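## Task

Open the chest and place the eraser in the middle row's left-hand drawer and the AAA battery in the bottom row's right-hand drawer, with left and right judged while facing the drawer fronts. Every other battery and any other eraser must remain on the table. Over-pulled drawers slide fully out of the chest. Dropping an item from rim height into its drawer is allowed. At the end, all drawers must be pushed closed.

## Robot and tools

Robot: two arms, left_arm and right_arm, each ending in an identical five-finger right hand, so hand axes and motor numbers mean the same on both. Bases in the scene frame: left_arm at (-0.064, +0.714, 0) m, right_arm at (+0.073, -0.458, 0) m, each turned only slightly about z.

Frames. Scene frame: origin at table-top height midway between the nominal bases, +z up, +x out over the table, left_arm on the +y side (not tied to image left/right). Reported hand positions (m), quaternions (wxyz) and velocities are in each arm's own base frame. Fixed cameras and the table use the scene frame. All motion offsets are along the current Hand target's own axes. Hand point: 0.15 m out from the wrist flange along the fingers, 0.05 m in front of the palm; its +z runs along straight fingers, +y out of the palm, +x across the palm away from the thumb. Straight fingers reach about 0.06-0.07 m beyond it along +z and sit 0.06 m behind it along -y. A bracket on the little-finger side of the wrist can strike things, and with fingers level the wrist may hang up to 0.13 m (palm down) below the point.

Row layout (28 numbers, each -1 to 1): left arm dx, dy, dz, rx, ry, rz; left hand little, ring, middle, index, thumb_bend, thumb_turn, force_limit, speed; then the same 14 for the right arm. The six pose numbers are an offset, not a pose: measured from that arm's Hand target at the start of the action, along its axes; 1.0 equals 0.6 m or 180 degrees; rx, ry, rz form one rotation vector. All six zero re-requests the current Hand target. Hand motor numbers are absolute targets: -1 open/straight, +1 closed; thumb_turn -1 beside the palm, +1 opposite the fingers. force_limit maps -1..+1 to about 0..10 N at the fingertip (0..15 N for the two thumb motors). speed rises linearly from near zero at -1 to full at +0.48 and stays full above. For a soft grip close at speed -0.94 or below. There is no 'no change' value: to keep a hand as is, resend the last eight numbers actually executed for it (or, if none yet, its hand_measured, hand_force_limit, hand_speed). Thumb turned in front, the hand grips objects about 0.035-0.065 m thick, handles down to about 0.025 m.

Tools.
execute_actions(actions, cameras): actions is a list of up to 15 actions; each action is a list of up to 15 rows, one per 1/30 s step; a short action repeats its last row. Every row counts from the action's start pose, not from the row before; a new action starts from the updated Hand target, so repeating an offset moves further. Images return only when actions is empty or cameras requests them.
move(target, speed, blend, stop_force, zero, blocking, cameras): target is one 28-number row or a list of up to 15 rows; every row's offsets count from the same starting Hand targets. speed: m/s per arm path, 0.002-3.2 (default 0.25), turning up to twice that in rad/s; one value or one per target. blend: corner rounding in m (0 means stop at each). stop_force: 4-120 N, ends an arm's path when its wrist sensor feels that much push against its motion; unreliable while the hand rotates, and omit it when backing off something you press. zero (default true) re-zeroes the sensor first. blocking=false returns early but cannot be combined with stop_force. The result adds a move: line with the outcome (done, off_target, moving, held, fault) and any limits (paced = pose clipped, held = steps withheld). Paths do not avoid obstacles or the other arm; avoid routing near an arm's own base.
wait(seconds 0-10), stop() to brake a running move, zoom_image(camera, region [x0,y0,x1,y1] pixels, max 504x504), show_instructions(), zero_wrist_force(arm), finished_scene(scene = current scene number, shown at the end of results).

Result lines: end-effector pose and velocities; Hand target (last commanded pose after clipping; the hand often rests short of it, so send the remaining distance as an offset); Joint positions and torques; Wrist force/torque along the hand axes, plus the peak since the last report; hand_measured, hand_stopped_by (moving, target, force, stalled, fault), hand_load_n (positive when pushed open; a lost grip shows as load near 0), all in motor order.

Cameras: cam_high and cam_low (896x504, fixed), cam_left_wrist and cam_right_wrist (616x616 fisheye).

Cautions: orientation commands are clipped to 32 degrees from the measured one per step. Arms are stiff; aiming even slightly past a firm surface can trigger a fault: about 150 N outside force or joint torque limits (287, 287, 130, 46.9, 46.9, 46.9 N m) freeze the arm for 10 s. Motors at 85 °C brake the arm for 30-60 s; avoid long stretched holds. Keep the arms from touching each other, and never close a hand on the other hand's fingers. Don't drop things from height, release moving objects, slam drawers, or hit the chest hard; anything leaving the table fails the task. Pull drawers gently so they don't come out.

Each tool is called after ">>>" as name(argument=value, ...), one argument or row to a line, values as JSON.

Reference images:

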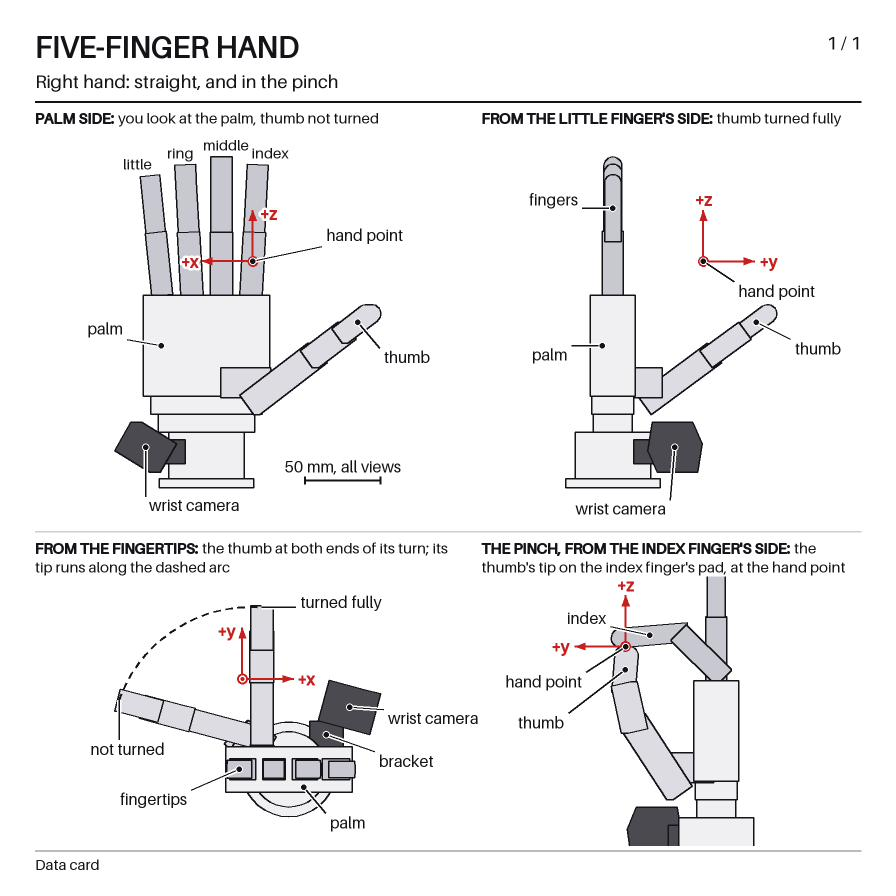

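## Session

>>> execute_actions(
  actions=[],
)

Scene clock: 0.00 s.
left_arm: end_effector_position=(+1.1292, -0.0024, +0.2858) hand_measured=(-1.000, -1.000, -1.000, -1.000, -1.000, -1.000) hand_load_n=(+0.0, +0.0, +0.0, +0.0, +0.0, +0.0) hand_stopped_by=(target, target, target, target, target, target) hand_force_limit=0.00 hand_speed=-0.80 end_effector_quat_wxyz=(+0.071, +0.684, +0.592, +0.420) | right_arm: end_effector_position=(+0.2256, +0.2610, +0.2856) hand_measured=(-1.000, -1.000, -1.000, -1.000, -1.000, -1.000) hand_load_n=(+0.0, +0.0, +0.0, +0.0, +0.0, +0.0) hand_stopped_by=(target, target, target, target, target, target) hand_force_limit=0.00 hand_speed=-0.80 end_effector_quat_wxyz=(+0.112, +0.052, +0.992, -0.022)
Joint positions: left_arm=[-0.265 -0.808 1.004 0.681 0.977 0.098] | right_arm=[0.283 -1.971 2.292 1.05 1.686 -1.195]
Joint velocities: within noise
Joint torques (N m): no reading
Motor temperatures (°C): left_arm=[27 26 30 29 37 31] | right_arm=[29 26 26 30 32 33]
Wrist force (N): no reading
Wrist torque (N m): no reading
Wrist force, peak (N): no reading
Hand target: left_arm +1.1292, -0.0024, +0.2858; +0.071, +0.684, +0.592, +0.420 | right_arm +0.2256, +0.2610, +0.2856; +0.112, +0.052, +0.992, -0.022

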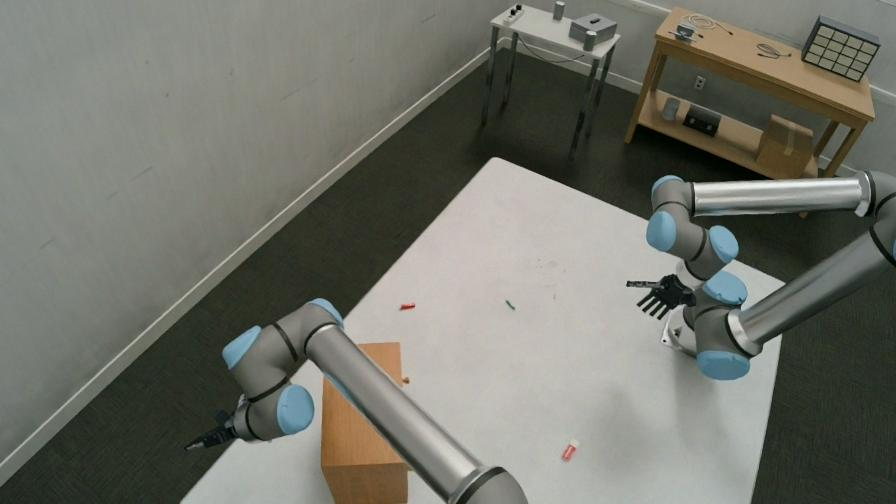

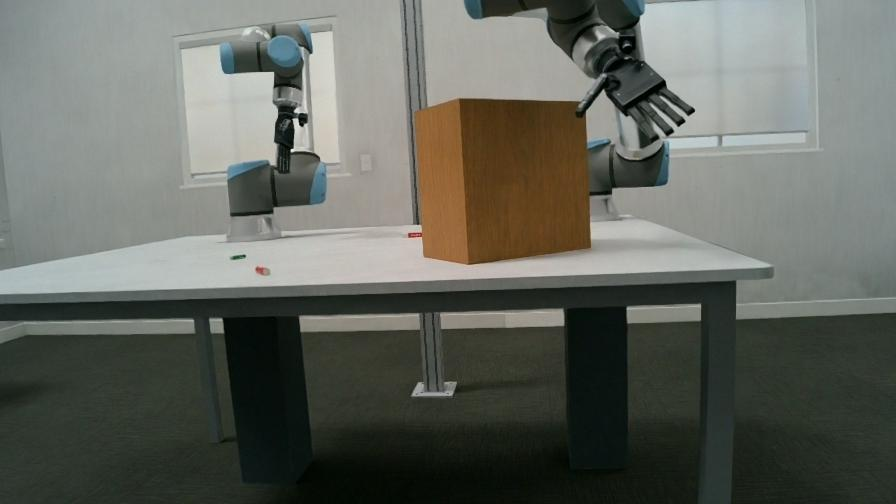

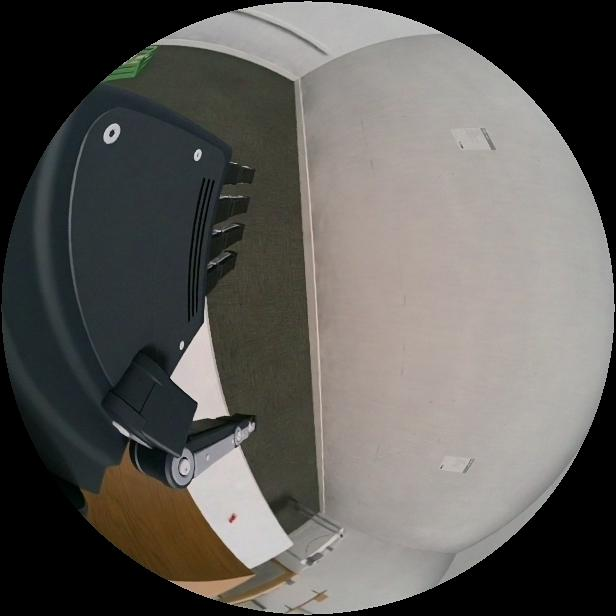

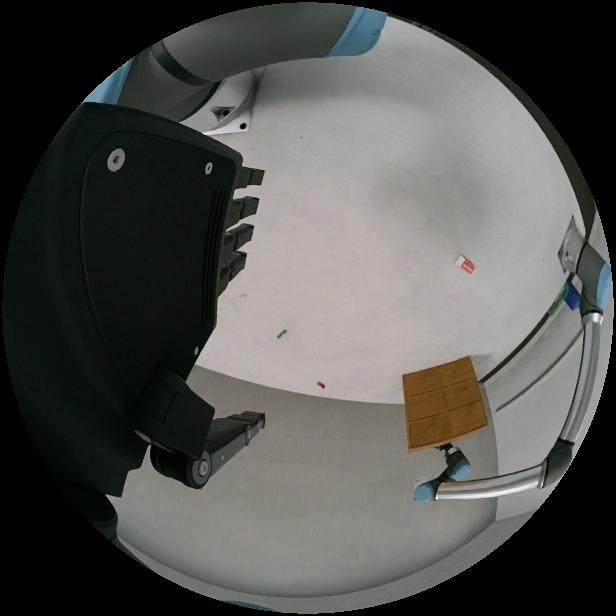

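>>> zoom_image(
  camera="cam_right_wrist",
  region=[260, 230, 500, 470],
)

>>> zoom_image(
  camera="cam_high",
  region=[300, 260, 620, 500],
)

>>> zoom_image(
  camera="cam_low",
  region=[200, 80, 620, 300],
)

Scaled by 2.100 from the camera's 616x616 image, which has a finer 880x880 frame.

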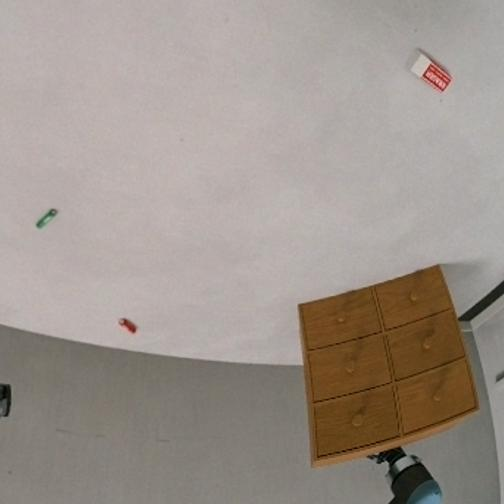

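Scaled by 1.575 from the camera's 896x504 image, which has a finer 1280x720 frame.

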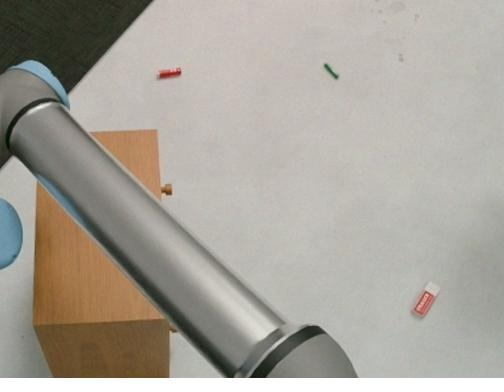

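Scaled by 1.200 from the camera's 896x504 image, which has a finer 1280x720 frame.

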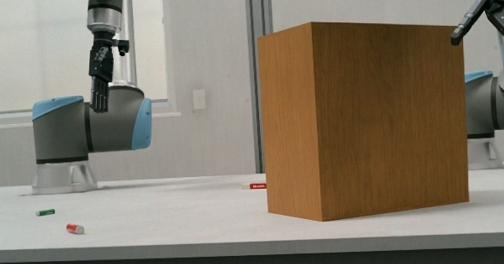

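>>> move(
  target=[
    [0.171,0.0538,-0.2497,0,0,0,-1,-1,-1,-1,-1,-1,0.0,-0.8,-0.28,0.2,-0.2,0.007,0.03,0.1,0,0,-0.3,-0.3,-0.25,1,-0.2,0.2],
    [0.8365,-0.7142,-0.5848,0,0,0,-1,-1,-1,-1,-1,-1,0.0,-0.8,-0.6425,0.4848,-0.2341,0.0174,0.0725,0.2384,0,0,-0.3,-0.3,-0.25,1,-0.2,0.2],
  ],
  speed=[0.4,0.6],
  blend=[0.08,0],
  cameras=[],
)

Scene clock: 28.33 s.
left_arm: end_effector_position=(+0.5489, +0.4166, +0.5011) hand_measured=(-1.000, -1.000, -1.000, -1.000, -1.000, -1.000) hand_load_n=(+0.0, +0.0, +0.0, +0.0, +0.0, +0.0) hand_stopped_by=(target, target, target, target, target, target) hand_force_limit=0.00 hand_speed=-0.80 end_effector_quat_wxyz=(+0.071, +0.684, +0.592, +0.420) | right_arm: end_effector_position=(+0.5997, +0.5199, +0.4998) hand_measured=(+0.000, +0.000, -0.300, -0.300, -0.250, +1.000) hand_load_n=(+0.0, +0.0, +0.0, +0.0, +0.0, +0.0) hand_stopped_by=(target, target, target, target, target, target) hand_force_limit=-0.20 hand_speed=0.20 end_effector_quat_wxyz=(+0.001, +0.416, +0.910, +0.000)
Joint positions: left_arm=[0.455 -1.643 1.729 0.607 1.499 0.631] | right_arm=[0.517 -1.128 1.071 1.628 1.572 -0.196]
Joint torques (N m): left_arm=[16.65 -22.23 -56.57 5.11 1.65 1.72] | right_arm=[14.45 -62.41 -49.48 6.11 -2.39 2.44]
Wrist force (N): left_arm=[-0.1 0.5 -0.2] | right_arm=[-1.0 -0.1 -0.9]
Wrist torque (N m): left_arm=[0.03 0.05 -0.13] | right_arm=[0.01 0.19 -0.08]
Wrist force, peak (N): left_arm=[2.1 -1.7 -1.1] | right_arm=[1.5 -0.9 0.9]
Hand target: left_arm +0.5489, +0.4166, +0.5011; +0.071, +0.684, +0.592, +0.420 | right_arm +0.5997, +0.5199, +0.4998; +0.001, +0.416, +0.910, +0.000
Off the commanded pose: left_arm 0.000 m, 0 deg | right_arm 0.000 m, 0 deg.
move: done
No camera images: "cameras" was empty.

>>> move(
  target=[
    [0,0,0,0,0,0,-1,-1,-1,-1,-1,-1,0.0,-0.8,0.318,0,-0.132,0,0.25,0,0,0,-0.3,-0.3,-0.25,1,-0.2,0.2],
    [0,0,0,0,0,0,-1,-1,-1,-1,-1,-1,0.0,-0.8,0.45,0,-0.45,0,0.5,0,0,0,-0.3,-0.3,-0.25,1,-0.2,0.2],
    [0,0,0,0,0,0,-1,-1,-1,-1,-1,-1,0.0,-0.8,0.318,0,-0.768,0,0.75,0,0,0,-0.3,-0.3,-0.25,1,-0.2,0.2],
    [0,0,0,0,0,0,-1,-1,-1,-1,-1,-1,0.0,-0.8,0,0,-0.9,0,0.995,0,0,0,-0.3,-0.3,-0.25,1,-0.2,0.2],
  ],
  speed=0.7,
  blend=[0.05,0.05,0.05,0],
  cameras=[],
)

>>> move(
  target=[
    [0,0,0,0,0,0,-1,-1,-1,-1,-1,-1,0.0,-0.8,0,0.318,-0.132,-0.2368,0.0981,0.2368,0,0,-0.3,-0.3,-0.25,1,-0.2,0.2],
    [0,0,0,0,0,0,-1,-1,-1,-1,-1,-1,0.0,-0.8,0,0.45,-0.45,-0.3849,0.3849,0.3849,0,0,-0.3,-0.3,-0.25,1,-0.2,0.2],
    [0,0,0,0,0,0,-1,-1,-1,-1,-1,-1,0.0,-0.8,0,0.318,-0.768,-0.324,0.7822,0.324,0,0,-0.3,-0.3,-0.25,1,-0.2,0.2],
    [0,0,0,0,0,0,-1,-1,-1,-1,-1,-1,0.0,-0.8,0,0,-0.9,0,0.995,0,0,0,-0.3,-0.3,-0.25,1,-0.2,0.2],
  ],
  speed=0.7,
  blend=[0.05,0.05,0.05,0],
  cameras=["cam_right_wrist","cam_high"],
)

Scene clock: 33.20 s.
left_arm: end_effector_position=(+0.5489, +0.4166, +0.5011) hand_measured=(-1.000, -1.000, -1.000, -1.000, -1.000, -1.000) hand_load_n=(+0.0, +0.0, +0.0, +0.0, +0.0, +0.0) hand_stopped_by=(target, target, target, target, target, target) hand_force_limit=0.00 hand_speed=-0.80 end_effector_quat_wxyz=(+0.071, +0.684, +0.592, +0.420) | right_arm: end_effector_position=(+0.5992, +0.5203, +1.0398) hand_measured=(+0.000, +0.000, -0.300, -0.300, -0.250, +1.000) hand_load_n=(+0.0, +0.0, +0.0, +0.0, +0.5, +0.0) hand_stopped_by=(target, target, target, target, target, target) hand_force_limit=-0.20 hand_speed=0.20 end_effector_quat_wxyz=(+0.909, -0.003, -0.008, -0.416)
Joint positions: left_arm=[0.455 -1.643 1.729 0.608 1.5 0.631] | right_arm=[0.428 -1.127 1.058 1.635 -1.555 0.286]
Joint torques (N m): left_arm=[18.33 -24.45 -55.85 5.24 2.05 2.04] | right_arm=[15.96 -63.01 -48.89 1.7 -3.01 -3.49]
Wrist force (N): left_arm=[0.1 0.3 -0.5] | right_arm=[-1.1 0.1 -0.9]
Wrist torque (N m): left_arm=[0.01 0.03 -0.12] | right_arm=[0.10 -0.06 0.03]
Wrist force, peak (N): left_arm=[0.2 0.8 -0.4] | right_arm=[-2.9 1.5 -3.2]
Hand target: left_arm +0.5489, +0.4166, +0.5011; +0.071, +0.684, +0.592, +0.420 | right_arm +0.5993, +0.5204, +1.0398; +0.910, -0.003, -0.008, -0.416
Off the commanded pose: left_arm 0.000 m, 0 deg | right_arm 0.000 m, 0 deg.
move: done; limits=paced
No camera images: "cameras" was empty.

Scene clock: 37.13 s.
left_arm: end_effector_position=(+0.5489, +0.4166, +0.5011) hand_measured=(-1.000, -1.000, -1.000, -1.000, -1.000, -1.000) hand_load_n=(+0.0, +0.0, +0.0, +0.0, +0.0, +0.0) hand_stopped_by=(target, target, target, target, target, target) hand_force_limit=0.00 hand_speed=-0.80 end_effector_quat_wxyz=(+0.071, +0.684, +0.592, +0.420) | right_arm: end_effector_position=(+0.6053, +0.5135, +0.4999) hand_measured=(+0.000, +0.000, -0.300, -0.300, -0.250, +1.000) hand_load_n=(+0.0, +0.0, +0.5, +0.0, +0.0, +0.5) hand_stopped_by=(target, target, target, target, target, target) hand_force_limit=-0.20 hand_speed=0.20 end_effector_quat_wxyz=(+0.015, +0.416, +0.909, -0.007)
Joint positions: left_arm=[0.455 -1.643 1.729 0.608 1.5 0.631] | right_arm=[0.517 -1.534 1.583 4.657 -1.603 2.945]
Joint torques (N m): left_arm=[12.41 -25 -56.96 5.03 2.15 1.94] | right_arm=[-9.07 -33.89 -57.12 -0.53 2.18 1.59]
Wrist force (N): left_arm=[0.0 0.5 -0.2] | right_arm=[-0.1 0.6 -0.6]
Wrist torque (N m): left_arm=[0.03 0.04 -0.12] | right_arm=[0.04 -0.04 -0.03]
Wrist force, peak (N): left_arm=[0.0 0.8 -0.2] | right_arm=[-1.5 -0.7 -0.9]
Hand target: left_arm +0.5489, +0.4166, +0.5011; +0.071, +0.684, +0.592, +0.420 | right_arm +0.6053, +0.5135, +0.4999; +0.015, +0.416, +0.909, -0.007
Off the commanded pose: left_arm 0.000 m, 0 deg | right_arm 0.000 m, 0 deg.
move: done
Images, in order (width x height): cam_high 896x504, cam_right_wrist 616x616.

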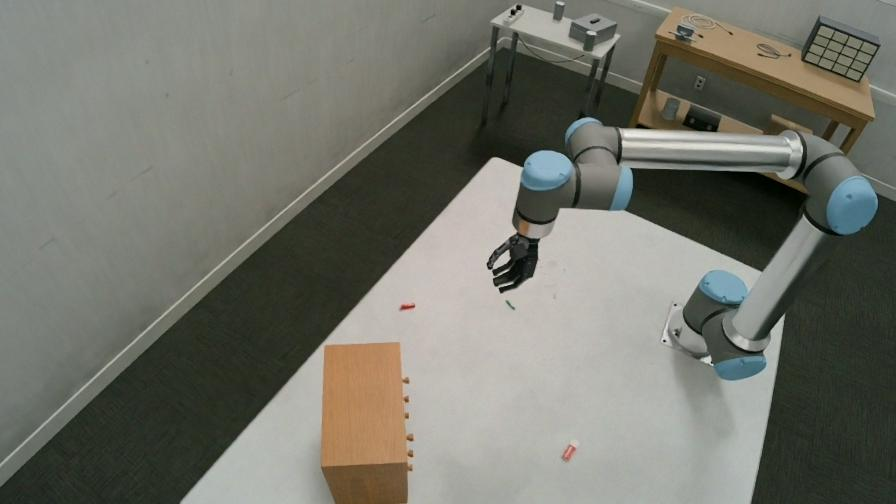

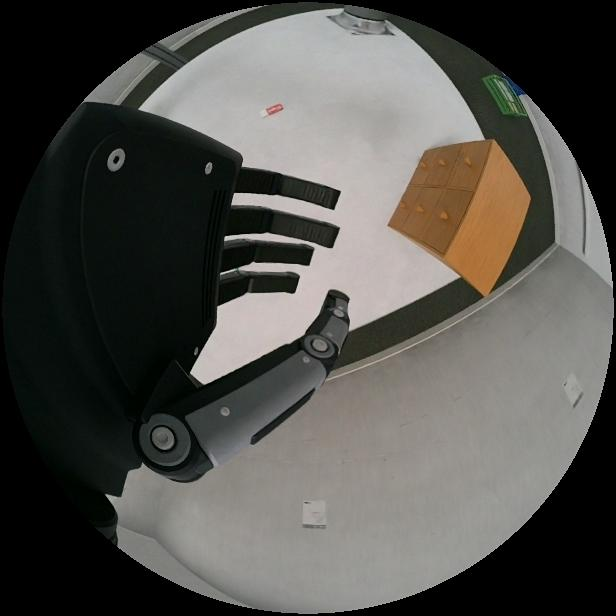

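>>> zoom_image(
  camera="cam_right_wrist",
  region=[370, 120, 550, 310],
)

Scaled by 2.653 from the camera's 616x616 image, which has a finer 880x880 frame.

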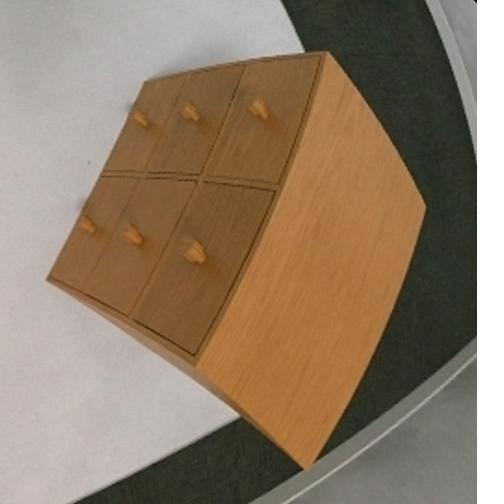

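>>> move(
  target=[0,0,0,0,0,0,-1,-1,-1,-1,-1,-1,0.0,-0.8,0.3209,0.028,0.5392,-0.0828,0.0065,0.0318,0,0,-0.3,-0.3,-0.25,1,-0.2,0.2],
  speed=0.5,
  cameras=["cam_right_wrist"],
)

>>> zoom_image(
  camera="cam_right_wrist",
  region=[300, 60, 616, 500],
)

Scene clock: 44.50 s.
left_arm: end_effector_position=(+0.5489, +0.4166, +0.5011) hand_measured=(-1.000, -1.000, -1.000, -1.000, -1.000, -1.000) hand_load_n=(+0.0, +0.0, +0.0, +0.0, +0.0, +0.0) hand_stopped_by=(target, target, target, target, target, target) hand_force_limit=0.00 hand_speed=-0.80 end_effector_quat_wxyz=(+0.071, +0.684, +0.592, +0.420) | right_arm: end_effector_position=(+0.4990, +0.6620, +0.1703) hand_measured=(+0.000, +0.000, -0.300, -0.300, -0.250, +1.000) hand_load_n=(+0.0, +0.0, +0.0, +0.0, +0.0, +0.0) hand_stopped_by=(target, target, target, target, target, target) hand_force_limit=-0.20 hand_speed=0.20 end_effector_quat_wxyz=(+0.060, +0.455, +0.881, +0.116)
Joint positions: left_arm=[0.455 -1.643 1.729 0.608 1.5 0.631] | right_arm=[0.775 -1.3 2.048 3.705 -1.611 3.294]
Joint torques (N m): left_arm=[14.67 -26.37 -56.34 4.99 1.72 1.89] | right_arm=[15.33 -39.75 -23.98 -5.84 -2.37 2.69]
Wrist force (N): left_arm=[0.2 0.3 -0.1] | right_arm=[0.0 0.5 -0.1]
Wrist torque (N m): left_arm=[-0.01 0.00 -0.11] | right_arm=[0.00 -0.02 -0.01]
Wrist force, peak (N): left_arm=[0.0 0.8 -0.4] | right_arm=[-1.1 1.1 -3.0]
Hand target: left_arm +0.5489, +0.4166, +0.5011; +0.071, +0.684, +0.592, +0.420 | right_arm +0.4990, +0.6621, +0.1703; +0.060, +0.455, +0.881, +0.116
Off the commanded pose: left_arm 0.000 m, 0 deg | right_arm 0.000 m, 0 deg.
move: done
Images, in order (width x height): cam_right_wrist 616x616.

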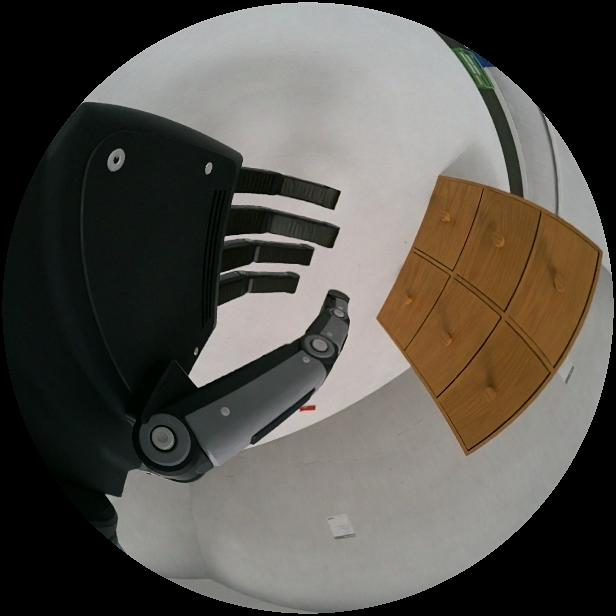

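Scaled by 1.145 from the camera's 616x616 image, which has a finer 880x880 frame.

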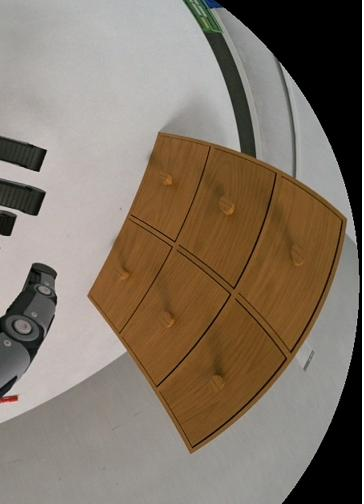

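>>> move(
  target=[
    [0,0,0,0,0,0,-1,-1,-1,-1,-1,-1,0.0,-0.8,-0.0563,0.1797,0.2127,0,0,0,0,0,-0.3,-0.3,-0.25,1,-0.2,0.2],
    [0,0,0,0,0,0,-1,-1,-1,-1,-1,-1,0.0,-0.8,-0.0567,0.2298,0.2518,0,0,0,0,0,-0.3,-0.3,-0.25,1,-0.2,0.2],
  ],
  speed=[0.25,0.08],
  blend=[0.02,0],
  cameras=["cam_right_wrist"],
)

>>> zoom_image(
  camera="cam_right_wrist",
  region=[200, 200, 450, 400],
)

Scene clock: 49.87 s.
left_arm: end_effector_position=(+0.5489, +0.4166, +0.5011) hand_measured=(-1.000, -1.000, -1.000, -1.000, -1.000, -1.000) hand_load_n=(+0.0, +0.0, +0.0, +0.0, -0.5, +0.0) hand_stopped_by=(target, target, target, target, target, target) hand_force_limit=0.00 hand_speed=-0.80 end_effector_quat_wxyz=(+0.071, +0.684, +0.592, +0.420) | right_arm: end_effector_position=(+0.6591, +0.7341, +0.0601) hand_measured=(+0.000, +0.000, -0.300, -0.300, -0.250, +1.000) hand_load_n=(+0.0, +0.0, +0.5, +0.0, +0.0, +0.0) hand_stopped_by=(target, target, target, target, target, target) hand_force_limit=-0.20 hand_speed=0.20 end_effector_quat_wxyz=(+0.060, +0.455, +0.881, +0.116)
Joint positions: left_arm=[0.455 -1.643 1.729 0.608 1.5 0.631] | right_arm=[0.704 -0.973 1.786 3.638 -1.593 3.226]
Joint torques (N m): left_arm=[16.46 -23.27 -57.79 5.25 2.5 1.75] | right_arm=[-9.26 -71.44 -43.8 -1.16 2.07 -3.67]
Wrist force (N): left_arm=[0.2 0.7 -0.1] | right_arm=[0.2 0.1 -0.3]
Wrist torque (N m): left_arm=[0.05 0.01 -0.10] | right_arm=[-0.04 -0.02 0.11]
Wrist force, peak (N): left_arm=[0.4 0.7 -0.4] | right_arm=[0.7 -0.8 -1.3]
Hand target: left_arm +0.5489, +0.4166, +0.5011; +0.071, +0.684, +0.592, +0.420 | right_arm +0.6591, +0.7341, +0.0600; +0.060, +0.455, +0.881, +0.116
Off the commanded pose: left_arm 0.000 m, 0 deg | right_arm 0.000 m, 0 deg.
move: done; blend cut to 0.0191 m at target 1
Images, in order (width x height): cam_right_wrist 616x616.

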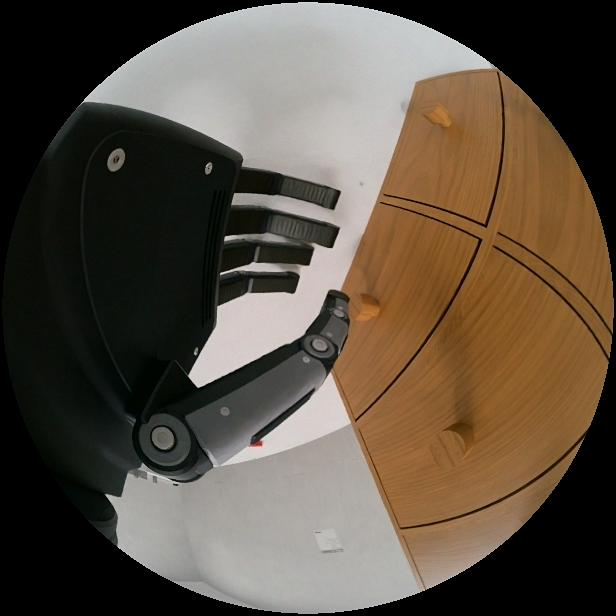

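Scaled by 2.016 from the camera's 616x616 image, which has a finer 880x880 frame.

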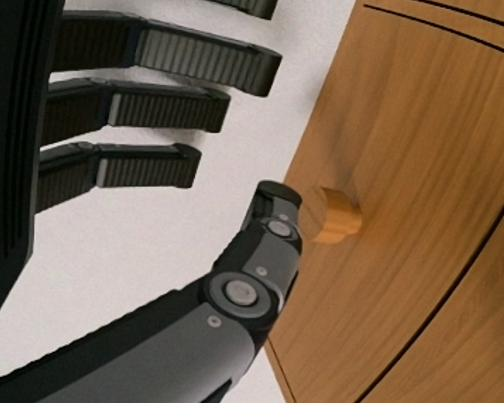

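>>> move(
  target=[0,0,0,0,0,0,-1,-1,-1,-1,-1,-1,0.0,-0.8,-0.0108,0.0285,-0.0021,0,0,0,0,0,-0.3,-0.3,-0.25,1,-0.2,0.2],
  speed=0.05,
  stop_force=5,
  cameras=["cam_right_wrist"],
)

>>> zoom_image(
  camera="cam_right_wrist",
  region=[200, 200, 450, 400],
)

Scene clock: 53.53 s.
left_arm: end_effector_position=(+0.5489, +0.4166, +0.5011) hand_measured=(-1.000, -1.000, -1.000, -1.000, -1.000, -1.000) hand_load_n=(+0.0, +0.0, +0.0, +0.0, +0.0, +0.0) hand_stopped_by=(target, target, target, target, target, target) hand_force_limit=0.00 hand_speed=-0.80 end_effector_quat_wxyz=(+0.071, +0.684, +0.592, +0.420) | right_arm: end_effector_position=(+0.6761, +0.7382, +0.0657) hand_measured=(+0.000, +0.000, -0.300, -0.300, -0.250, +1.000) hand_load_n=(+0.0, +0.0, +0.0, +0.0, +0.0, +0.0) hand_stopped_by=(target, target, target, target, target, target) hand_force_limit=-0.20 hand_speed=0.20 end_effector_quat_wxyz=(+0.060, +0.455, +0.881, +0.116)
Joint positions: left_arm=[0.455 -1.643 1.729 0.608 1.5 0.631] | right_arm=[0.695 -0.963 1.754 3.66 -1.59 3.217]
Joint torques (N m): left_arm=[16.17 -21.05 -56.91 5.19 2.13 2.96] | right_arm=[-9.6 -68.94 -44.48 -1.38 2.07 -3.45]
Wrist force (N): left_arm=[0.0 0.4 -0.1] | right_arm=[-0.5 0.4 -0.1]
Wrist torque (N m): left_arm=[0.01 0.04 -0.13] | right_arm=[-0.02 0.09 0.08]
Wrist force, peak (N): left_arm=[0.1 0.6 -0.6] | right_arm=[-0.1 1.2 -0.3]
Hand target: left_arm +0.5489, +0.4166, +0.5011; +0.071, +0.684, +0.592, +0.420 | right_arm +0.6761, +0.7382, +0.0657; +0.060, +0.455, +0.881, +0.116
Off the commanded pose: left_arm 0.000 m, 0 deg | right_arm 0.000 m, 0 deg.
move: done
Images, in order (width x height): cam_right_wrist 616x616.

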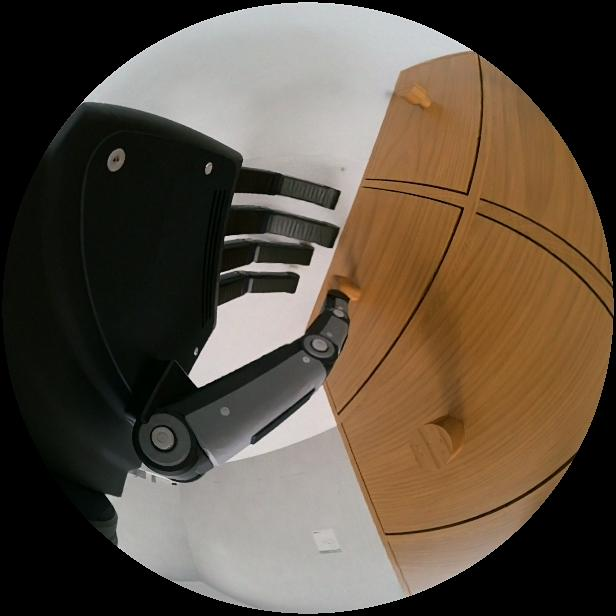

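Scaled by 2.016 from the camera's 616x616 image, which has a finer 880x880 frame.

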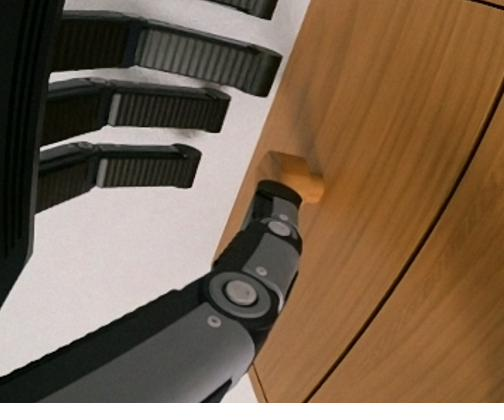

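>>> move(
  target=[0,0,0,0,0,0,-1,-1,-1,-1,-1,-1,0.0,-0.8,0.0025,0.027,0.009,0,0,0,0,0,-0.3,-0.3,-0.35,1,-0.2,0.2],
  speed=0.025,
  stop_force=5,
  cameras=["cam_right_wrist"],
)

>>> zoom_image(
  camera="cam_right_wrist",
  region=[200, 200, 450, 400],
)

Scene clock: 56.43 s.
left_arm: end_effector_position=(+0.5489, +0.4166, +0.5011) hand_measured=(-1.000, -1.000, -1.000, -1.000, -1.000, -1.000) hand_load_n=(+0.0, +0.0, +0.0, +0.0, +0.0, +0.0) hand_stopped_by=(target, target, target, target, target, target) hand_force_limit=0.00 hand_speed=-0.80 end_effector_quat_wxyz=(+0.071, +0.684, +0.592, +0.420) | right_arm: end_effector_position=(+0.6891, +0.7493, +0.0647) hand_measured=(+0.000, +0.000, -0.300, -0.300, -0.350, +1.000) hand_load_n=(+0.0, +0.0, +0.0, +0.0, -1.5, +1.5) hand_stopped_by=(target, target, target, target, target, target) hand_force_limit=-0.20 hand_speed=0.20 end_effector_quat_wxyz=(+0.060, +0.455, +0.881, +0.116)
Joint positions: left_arm=[0.455 -1.643 1.729 0.608 1.5 0.631] | right_arm=[0.696 -0.942 1.717 3.676 -1.59 3.217]
Joint torques (N m): left_arm=[16.58 -22.87 -56.04 5.1 2.02 1.94] | right_arm=[15.16 -71.15 -46 -1.11 -0.94 2.51]
Wrist force (N): left_arm=[0.2 0.3 -0.5] | right_arm=[-1.7 -2.8 -4.0]
Wrist torque (N m): left_arm=[0.01 0.01 -0.11] | right_arm=[-0.10 0.12 0.11]
Wrist force, peak (N): left_arm=[0.1 0.7 -0.6] | right_arm=[-1.7 -3.3 -4.1]
Hand target: left_arm +0.5489, +0.4166, +0.5011; +0.071, +0.684, +0.592, +0.420 | right_arm +0.6891, +0.7493, +0.0647; +0.060, +0.455, +0.881, +0.116
Off the commanded pose: left_arm 0.000 m, 0 deg | right_arm 0.000 m, 0 deg.
move: done
Images, in order (width x height): cam_right_wrist 616x616.

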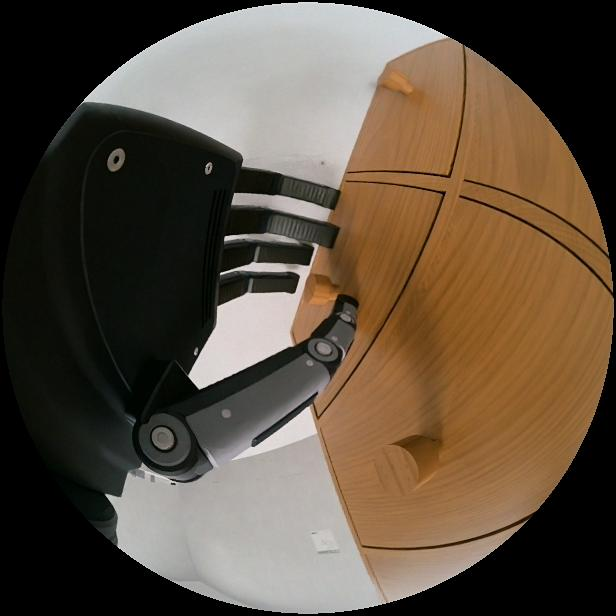

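Scaled by 2.016 from the camera's 616x616 image, which has a finer 880x880 frame.

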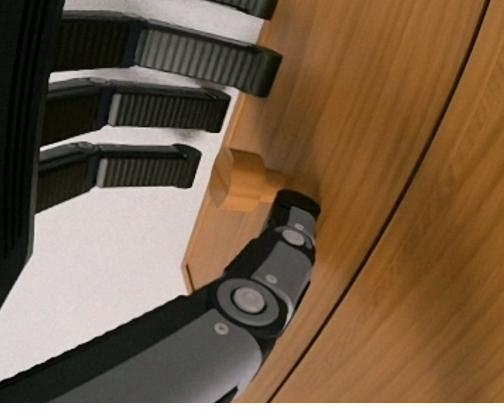

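>>> move(
  target=[
    [0,0,0,0,0,0,-1,-1,-1,-1,-1,-1,0.0,-0.8,0,0,0,0,0,0,0,0,0.36,0.36,0.1,1,-0.2,-0.88],
    [0,0,0,0,0,0,-1,-1,-1,-1,-1,-1,0.0,-0.8,0,-0.169,-0.0453,0,0,0,0,0,0.36,0.36,0.1,1,-0.2,-0.88],
  ],
  speed=[0.08,0.08],
  cameras=["cam_right_wrist","cam_high"],
)

Scene clock: 60.57 s.
left_arm: end_effector_position=(+0.5489, +0.4166, +0.5011) hand_measured=(-1.000, -1.000, -1.000, -1.000, -1.000, -1.000) hand_load_n=(+0.0, +0.0, +0.0, +0.0, +0.0, +0.0) hand_stopped_by=(target, target, target, target, target, target) hand_force_limit=0.00 hand_speed=-0.80 end_effector_quat_wxyz=(+0.071, +0.684, +0.592, +0.420) | right_arm: end_effector_position=(+0.6036, +0.6886, +0.0646) hand_measured=(+0.000, +0.000, +0.008, +0.032, -0.142, +1.000) hand_load_n=(+0.0, +0.0, +6.0, +4.0, +6.5, +0.0) hand_stopped_by=(target, target, force, force, force, target) hand_force_limit=-0.20 hand_speed=-0.88 end_effector_quat_wxyz=(+0.060, +0.455, +0.881, +0.116)
Joint positions: left_arm=[0.455 -1.643 1.729 0.608 1.5 0.631] | right_arm=[0.706 -1.059 1.935 3.576 -1.593 3.227]
Joint torques (N m): left_arm=[16.09 -25.1 -57.53 5.23 2.29 1.67] | right_arm=[16.24 -93.2 -20.34 -6.57 -2.57 2.37]
Wrist force (N): left_arm=[0.2 0.1 -0.1] | right_arm=[0.2 0.4 1.3]
Wrist torque (N m): left_arm=[-0.03 0.00 -0.11] | right_arm=[0.08 -0.05 -0.01]
Wrist force, peak (N): left_arm=[0.4 0.7 -0.4] | right_arm=[-1.0 -2.1 8.1]
Hand target: left_arm +0.5489, +0.4166, +0.5011; +0.071, +0.684, +0.592, +0.420 | right_arm +0.6035, +0.6885, +0.0646; +0.060, +0.455, +0.881, +0.116
Off the commanded pose: left_arm 0.000 m, 0 deg | right_arm 0.000 m, 0 deg.
move: done
Images, in order (width x height): cam_high 896x504, cam_right_wrist 616x616.

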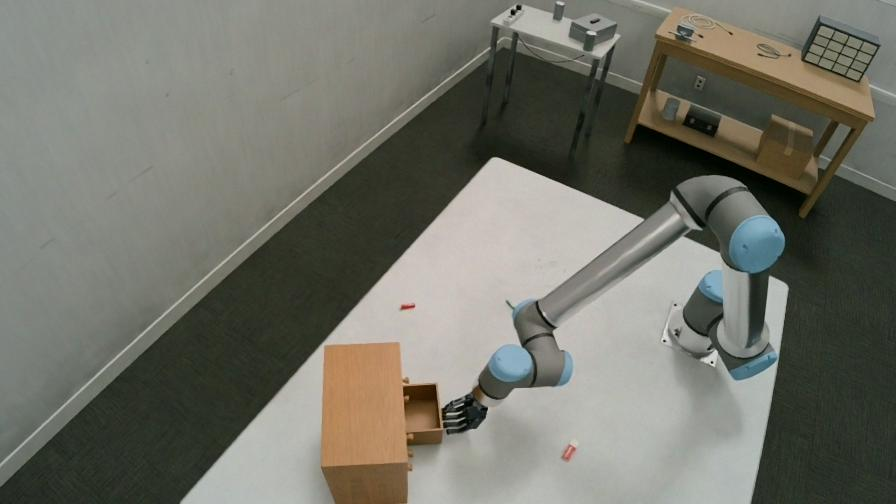

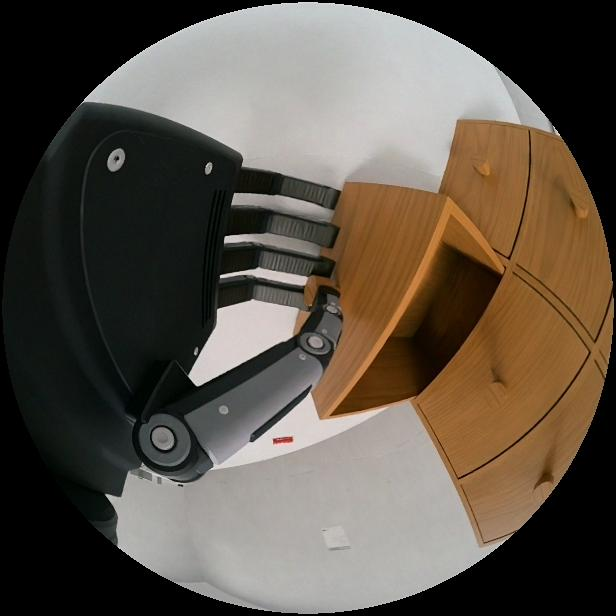

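>>> move(
  target=[
    [0,0,0,0,0,0,-1,-1,-1,-1,-1,-1,0.0,-0.8,0,0,0,0,0,0,0,0,-0.4,-0.4,-0.2,1,-0.2,0.1],
    [0,0,0,0,0,0,-1,-1,-1,-1,-1,-1,0.0,-0.8,0,0.0086,-0.0322,0,0,0,0,0,-0.4,-0.4,-0.2,1,-0.2,0.1],
    [0,0,0,0,0,0,-1,-1,-1,-1,-1,-1,0.0,-0.8,0,-0.12,-0.0667,0,0,0,0,0,-0.4,-0.4,-0.2,1,-0.2,0.1],
    [0,0,0,0,0,0,-1,-1,-1,-1,-1,-1,0.0,-0.8,-0.3137,-0.2531,-0.336,0.1755,-0.0286,-0.0908,0,0,-0.4,-0.4,-0.2,1,-0.2,0.1],
    [0,0,0,0,0,0,-1,-1,-1,-1,-1,-1,0.0,-0.8,-0.6544,-0.4217,-0.2086,0.351,-0.0572,-0.1815,0.25,0.25,0.25,0.25,-0.6,1,-0.2,0.2],
  ],
  speed=[0.1,0.08,0.2,0.4,0.4],
  blend=[0,0.006,0.03,0.06,0],
  cameras=["cam_right_wrist","cam_high"],
)

>>> zoom_image(
  camera="cam_right_wrist",
  region=[200, 200, 450, 400],
)

Scene clock: 70.17 s.
left_arm: end_effector_position=(+0.5489, +0.4166, +0.5011) hand_measured=(-1.000, -1.000, -1.000, -1.000, -1.000, -1.000) hand_load_n=(+0.0, +0.5, +0.0, +0.0, +0.0, +0.0) hand_stopped_by=(target, target, target, target, target, target) hand_force_limit=0.00 hand_speed=-0.80 end_effector_quat_wxyz=(+0.071, +0.684, +0.592, +0.420) | right_arm: end_effector_position=(+0.6051, +0.2081, +0.1197) hand_measured=(+0.250, +0.250, +0.250, +0.250, -0.600, +1.000) hand_load_n=(+0.0, +0.0, +0.0, +0.0, +0.0, +0.0) hand_stopped_by=(target, target, target, target, target, target) hand_force_limit=-0.20 hand_speed=0.20 end_effector_quat_wxyz=(-0.081, +0.174, +0.890, -0.415)
Joint positions: left_arm=[0.455 -1.643 1.729 0.608 1.5 0.631] | right_arm=[0.291 -1.277 1.953 4.678 -2.21 2.467]
Joint torques (N m): left_arm=[15.9 -23.81 -54.79 4.4 1.74 1.67] | right_arm=[-7.59 -45.24 -27.19 -2.1 -1.16 -3.51]
Wrist force (N): left_arm=[0.1 0.5 -0.5] | right_arm=[0.0 0.6 -0.9]
Wrist torque (N m): left_arm=[0.04 0.03 -0.11] | right_arm=[0.15 -0.03 0.00]
Wrist force, peak (N): left_arm=[0.1 0.7 -0.7] | right_arm=[-0.1 2.5 -0.5]
Hand target: left_arm +0.5489, +0.4166, +0.5011; +0.071, +0.684, +0.592, +0.420 | right_arm +0.6051, +0.2081, +0.1197; -0.081, +0.174, +0.890, -0.415
Off the commanded pose: left_arm 0.000 m, 0 deg | right_arm 0.000 m, 0 deg.
move: done
Images, in order (width x height): cam_high 896x504, cam_right_wrist 616x616.

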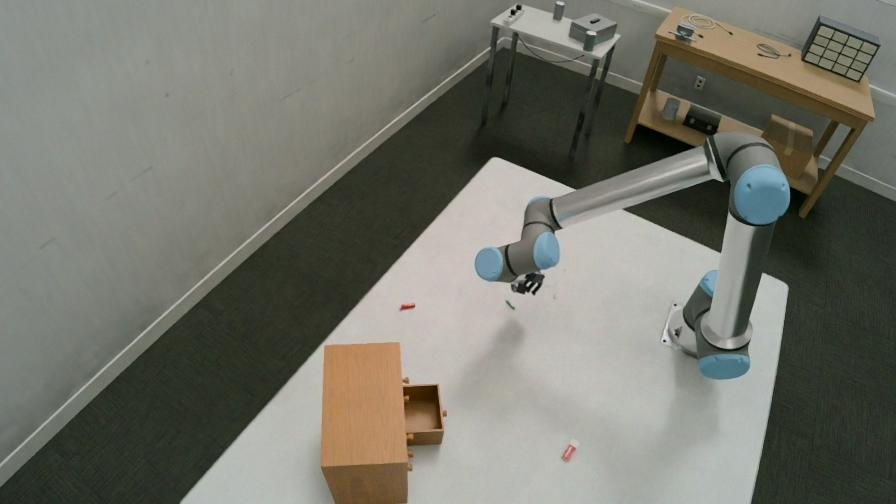

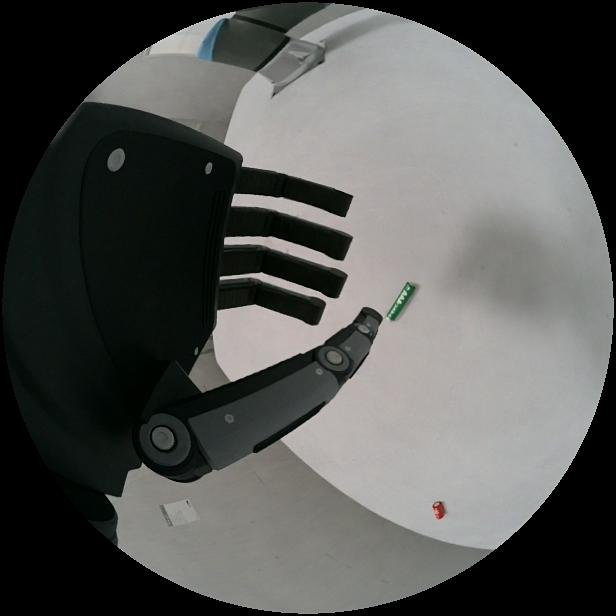

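Scaled by 2.016 from the camera's 616x616 image, which has a finer 880x880 frame.

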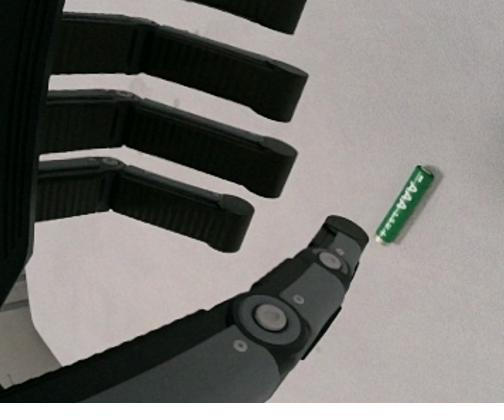

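>>> move(
  target=[0,0,0,0,0,0,-1,-1,-1,-1,-1,-1,0.0,-0.8,-0.0292,0.1073,0.0968,0,0.0251,0.0211,0.25,0.25,0.25,0.25,-0.6,1,-0.2,0.2],
  speed=0.12,
  cameras=["cam_right_wrist"],
)

>>> zoom_image(
  camera="cam_right_wrist",
  region=[250, 220, 450, 380],
)

Scene clock: 72.93 s.
left_arm: end_effector_position=(+0.5489, +0.4166, +0.5011) hand_measured=(-1.000, -1.000, -1.000, -1.000, -1.000, -1.000) hand_load_n=(+0.0, +0.0, +0.0, +0.0, +0.0, +0.0) hand_stopped_by=(target, target, target, target, target, target) hand_force_limit=0.00 hand_speed=-0.80 end_effector_quat_wxyz=(+0.071, +0.684, +0.592, +0.420) | right_arm: end_effector_position=(+0.6202, +0.1987, +0.0332) hand_measured=(+0.250, +0.250, +0.250, +0.250, -0.600, +1.000) hand_load_n=(+0.0, +0.0, +0.0, +0.0, +0.0, +0.0) hand_stopped_by=(target, target, target, target, target, target) hand_force_limit=-0.20 hand_speed=0.20 end_effector_quat_wxyz=(-0.103, +0.219, +0.879, -0.410)
Joint positions: left_arm=[0.455 -1.643 1.729 0.608 1.5 0.631] | right_arm=[0.261 -1.146 1.952 4.589 -2.165 2.538]
Joint torques (N m): left_arm=[16.21 -24.2 -56.72 4.51 2.69 1.55] | right_arm=[-6.67 -51.74 -42.67 -4.26 1.43 2.89]
Wrist force (N): left_arm=[0.4 0.5 -0.5] | right_arm=[0.1 -0.1 -0.6]
Wrist torque (N m): left_arm=[0.04 -0.02 -0.10] | right_arm=[0.03 -0.04 -0.17]
Wrist force, peak (N): left_arm=[0.1 0.7 -0.5] | right_arm=[-0.1 0.3 -1.6]
Hand target: left_arm +0.5489, +0.4166, +0.5011; +0.071, +0.684, +0.592, +0.420 | right_arm +0.6202, +0.1987, +0.0331; -0.103, +0.219, +0.879, -0.410
Off the commanded pose: left_arm 0.000 m, 0 deg | right_arm 0.000 m, 0 deg.
move: done
Images, in order (width x height): cam_right_wrist 616x616.

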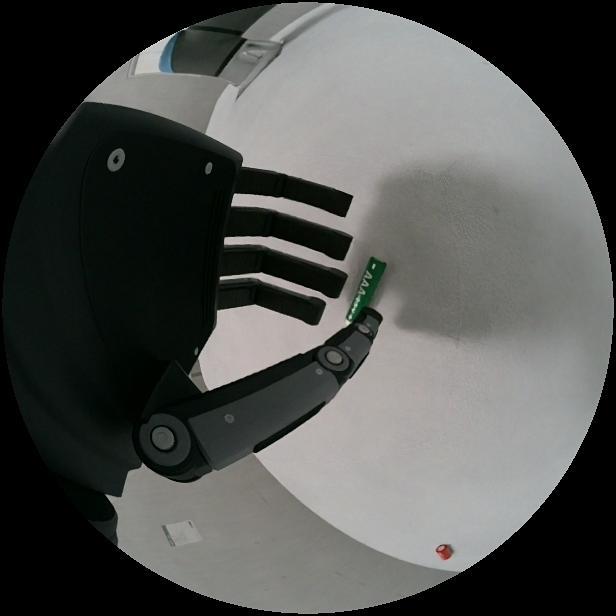

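Scaled by 2.520 from the camera's 616x616 image, which has a finer 880x880 frame.

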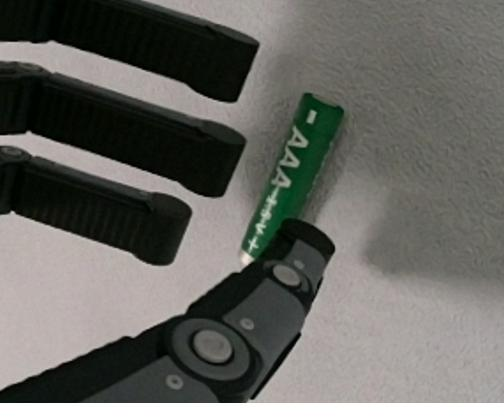

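>>> move(
  target=[
    [0,0,0,0,0,0,-1,-1,-1,-1,-1,-1,0.0,-0.8,0,0.0158,0.0154,0,0,0,0.25,0.25,0.25,0.25,-0.6,1,-0.2,0.2],
    [0,0,0,0,0,0,-1,-1,-1,-1,-1,-1,0.0,-0.8,0,0.0158,0.0154,0,0,0,0.33,0.33,0.33,0.33,-0.55,1,0.0,-0.5],
    [0,0,0,0,0,0,-1,-1,-1,-1,-1,-1,0.0,-0.8,0,0.0211,0.0199,0,0,0,0.33,0.33,0.33,0.33,-0.55,1,0.0,-0.5],
  ],
  speed=[0.04,0.04,0.015],
  cameras=["cam_right_wrist"],
)

>>> zoom_image(
  camera="cam_right_wrist",
  region=[250, 220, 450, 380],
)

Scene clock: 79.27 s.
left_arm: end_effector_position=(+0.5489, +0.4166, +0.5011) hand_measured=(-1.000, -1.000, -1.000, -1.000, -1.000, -1.000) hand_load_n=(+0.5, +0.0, +0.0, +0.0, +0.0, +0.0) hand_stopped_by=(target, target, target, target, target, target) hand_force_limit=0.00 hand_speed=-0.80 end_effector_quat_wxyz=(+0.071, +0.684, +0.592, +0.420) | right_arm: end_effector_position=(+0.6198, +0.1978, +0.0159) hand_measured=(+0.330, +0.330, +0.330, +0.330, -0.550, +1.000) hand_load_n=(+0.0, +0.0, -1.0, +0.5, +0.0, -1.0) hand_stopped_by=(target, target, target, target, target, target) hand_force_limit=0.00 hand_speed=-0.50 end_effector_quat_wxyz=(-0.102, +0.220, +0.879, -0.410)
Joint positions: left_arm=[0.455 -1.643 1.729 0.608 1.5 0.631] | right_arm=[0.26 -1.125 1.961 4.558 -2.166 2.537]
Joint torques (N m): left_arm=[10.43 -25.63 -57.77 4.83 2.4 1.87] | right_arm=[-8.47 -37.95 -12.72 -5.28 -0.95 -3.61]
Wrist force (N): left_arm=[0.1 0.6 -0.5] | right_arm=[2.3 -18.5 -12.9]
Wrist torque (N m): left_arm=[0.05 0.03 -0.11] | right_arm=[-0.34 0.16 -0.44]
Wrist force, peak (N): left_arm=[0.6 0.6 -0.4] | right_arm=[2.3 -18.5 -12.9]
Hand target: left_arm +0.5489, +0.4166, +0.5011; +0.071, +0.684, +0.592, +0.420 | right_arm +0.6197, +0.1978, +0.0157; -0.103, +0.219, +0.879, -0.410
Off the commanded pose: left_arm 0.000 m, 0 deg | right_arm 0.000 m, 0 deg.
move: done
Images, in order (width x height): cam_right_wrist 616x616.

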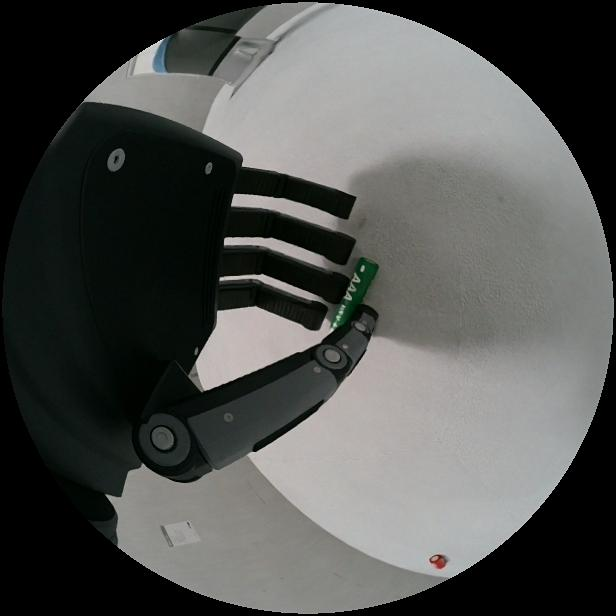

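Scaled by 2.520 from the camera's 616x616 image, which has a finer 880x880 frame.

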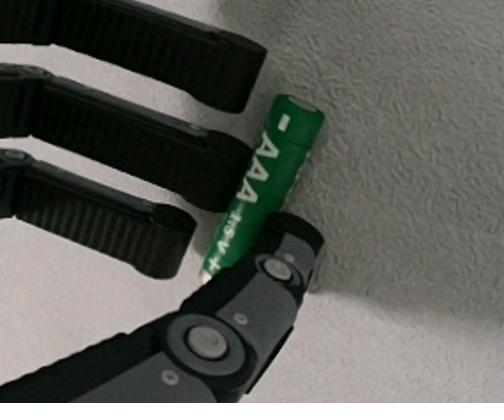

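>>> move(
  target=[
    [0,0,0,0,0,0,-1,-1,-1,-1,-1,-1,0.0,-0.8,0,-0.0013,-0.0011,0,0,0,0.33,0.33,0.33,0.33,-0.55,1,0.0,-0.9],
    [0,0,0,0,0,0,-1,-1,-1,-1,-1,-1,0.0,-0.8,0,-0.0013,-0.0011,0,0,0,0.33,0.33,0.6,0.6,-0.2,1,0.0,-0.9],
  ],
  speed=0.02,
  cameras=["cam_right_wrist"],
)

>>> zoom_image(
  camera="cam_right_wrist",
  region=[250, 220, 450, 380],
)

Scene clock: 82.40 s.
left_arm: end_effector_position=(+0.5489, +0.4166, +0.5011) hand_measured=(-1.000, -1.000, -1.000, -1.000, -1.000, -1.000) hand_load_n=(+0.0, +0.0, +0.0, +0.0, +0.0, +0.0) hand_stopped_by=(target, target, target, target, target, target) hand_force_limit=0.00 hand_speed=-0.80 end_effector_quat_wxyz=(+0.071, +0.684, +0.592, +0.420) | right_arm: end_effector_position=(+0.6197, +0.1978, +0.0167) hand_measured=(+0.330, +0.330, +0.356, +0.600, -0.544, +1.000) hand_load_n=(+0.0, +0.0, +5.0, +0.0, +9.5, +2.0) hand_stopped_by=(target, target, force, target, force, target) hand_force_limit=0.00 hand_speed=-0.90 end_effector_quat_wxyz=(-0.103, +0.219, +0.879, -0.410)
Joint positions: left_arm=[0.455 -1.643 1.729 0.608 1.5 0.631] | right_arm=[0.26 -1.126 1.961 4.559 -2.166 2.537]
Joint torques (N m): left_arm=[13.78 -26.71 -55.84 5.23 2.03 1.87] | right_arm=[-2.13 -86.57 -41.17 0.78 -1.45 -2.11]
Wrist force (N): left_arm=[0.2 0.1 -0.3] | right_arm=[0.1 0.6 -0.5]
Wrist torque (N m): left_arm=[-0.02 0.00 -0.11] | right_arm=[0.12 -0.03 -0.08]
Wrist force, peak (N): left_arm=[0.0 0.6 -0.6] | right_arm=[1.6 -22.8 -16.8]
Hand target: left_arm +0.5489, +0.4166, +0.5011; +0.071, +0.684, +0.592, +0.420 | right_arm +0.6197, +0.1978, +0.0167; -0.103, +0.219, +0.879, -0.410
Off the commanded pose: left_arm 0.000 m, 0 deg | right_arm 0.000 m, 0 deg.
move: done
Images, in order (width x height): cam_right_wrist 616x616.

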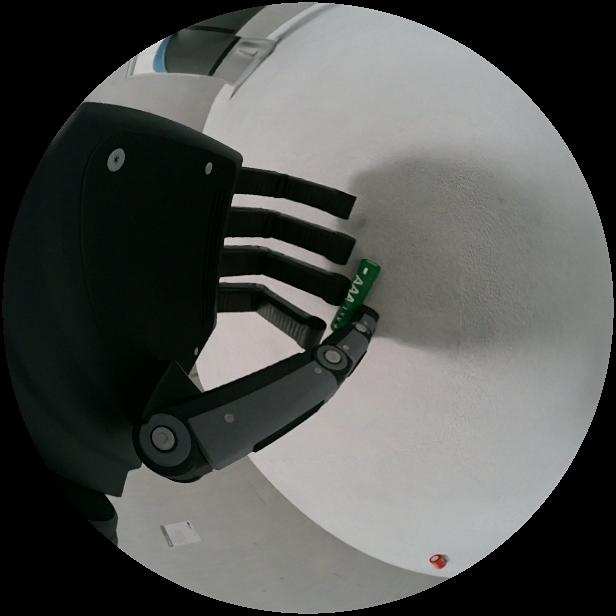

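Scaled by 2.520 from the camera's 616x616 image, which has a finer 880x880 frame.

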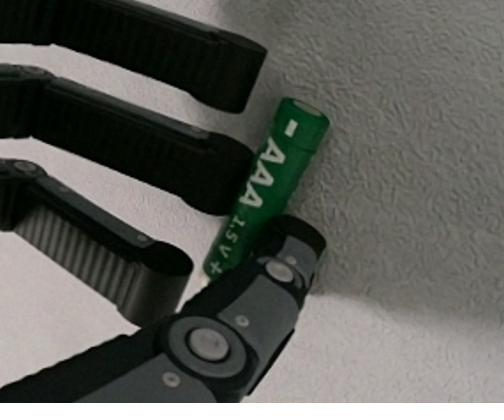

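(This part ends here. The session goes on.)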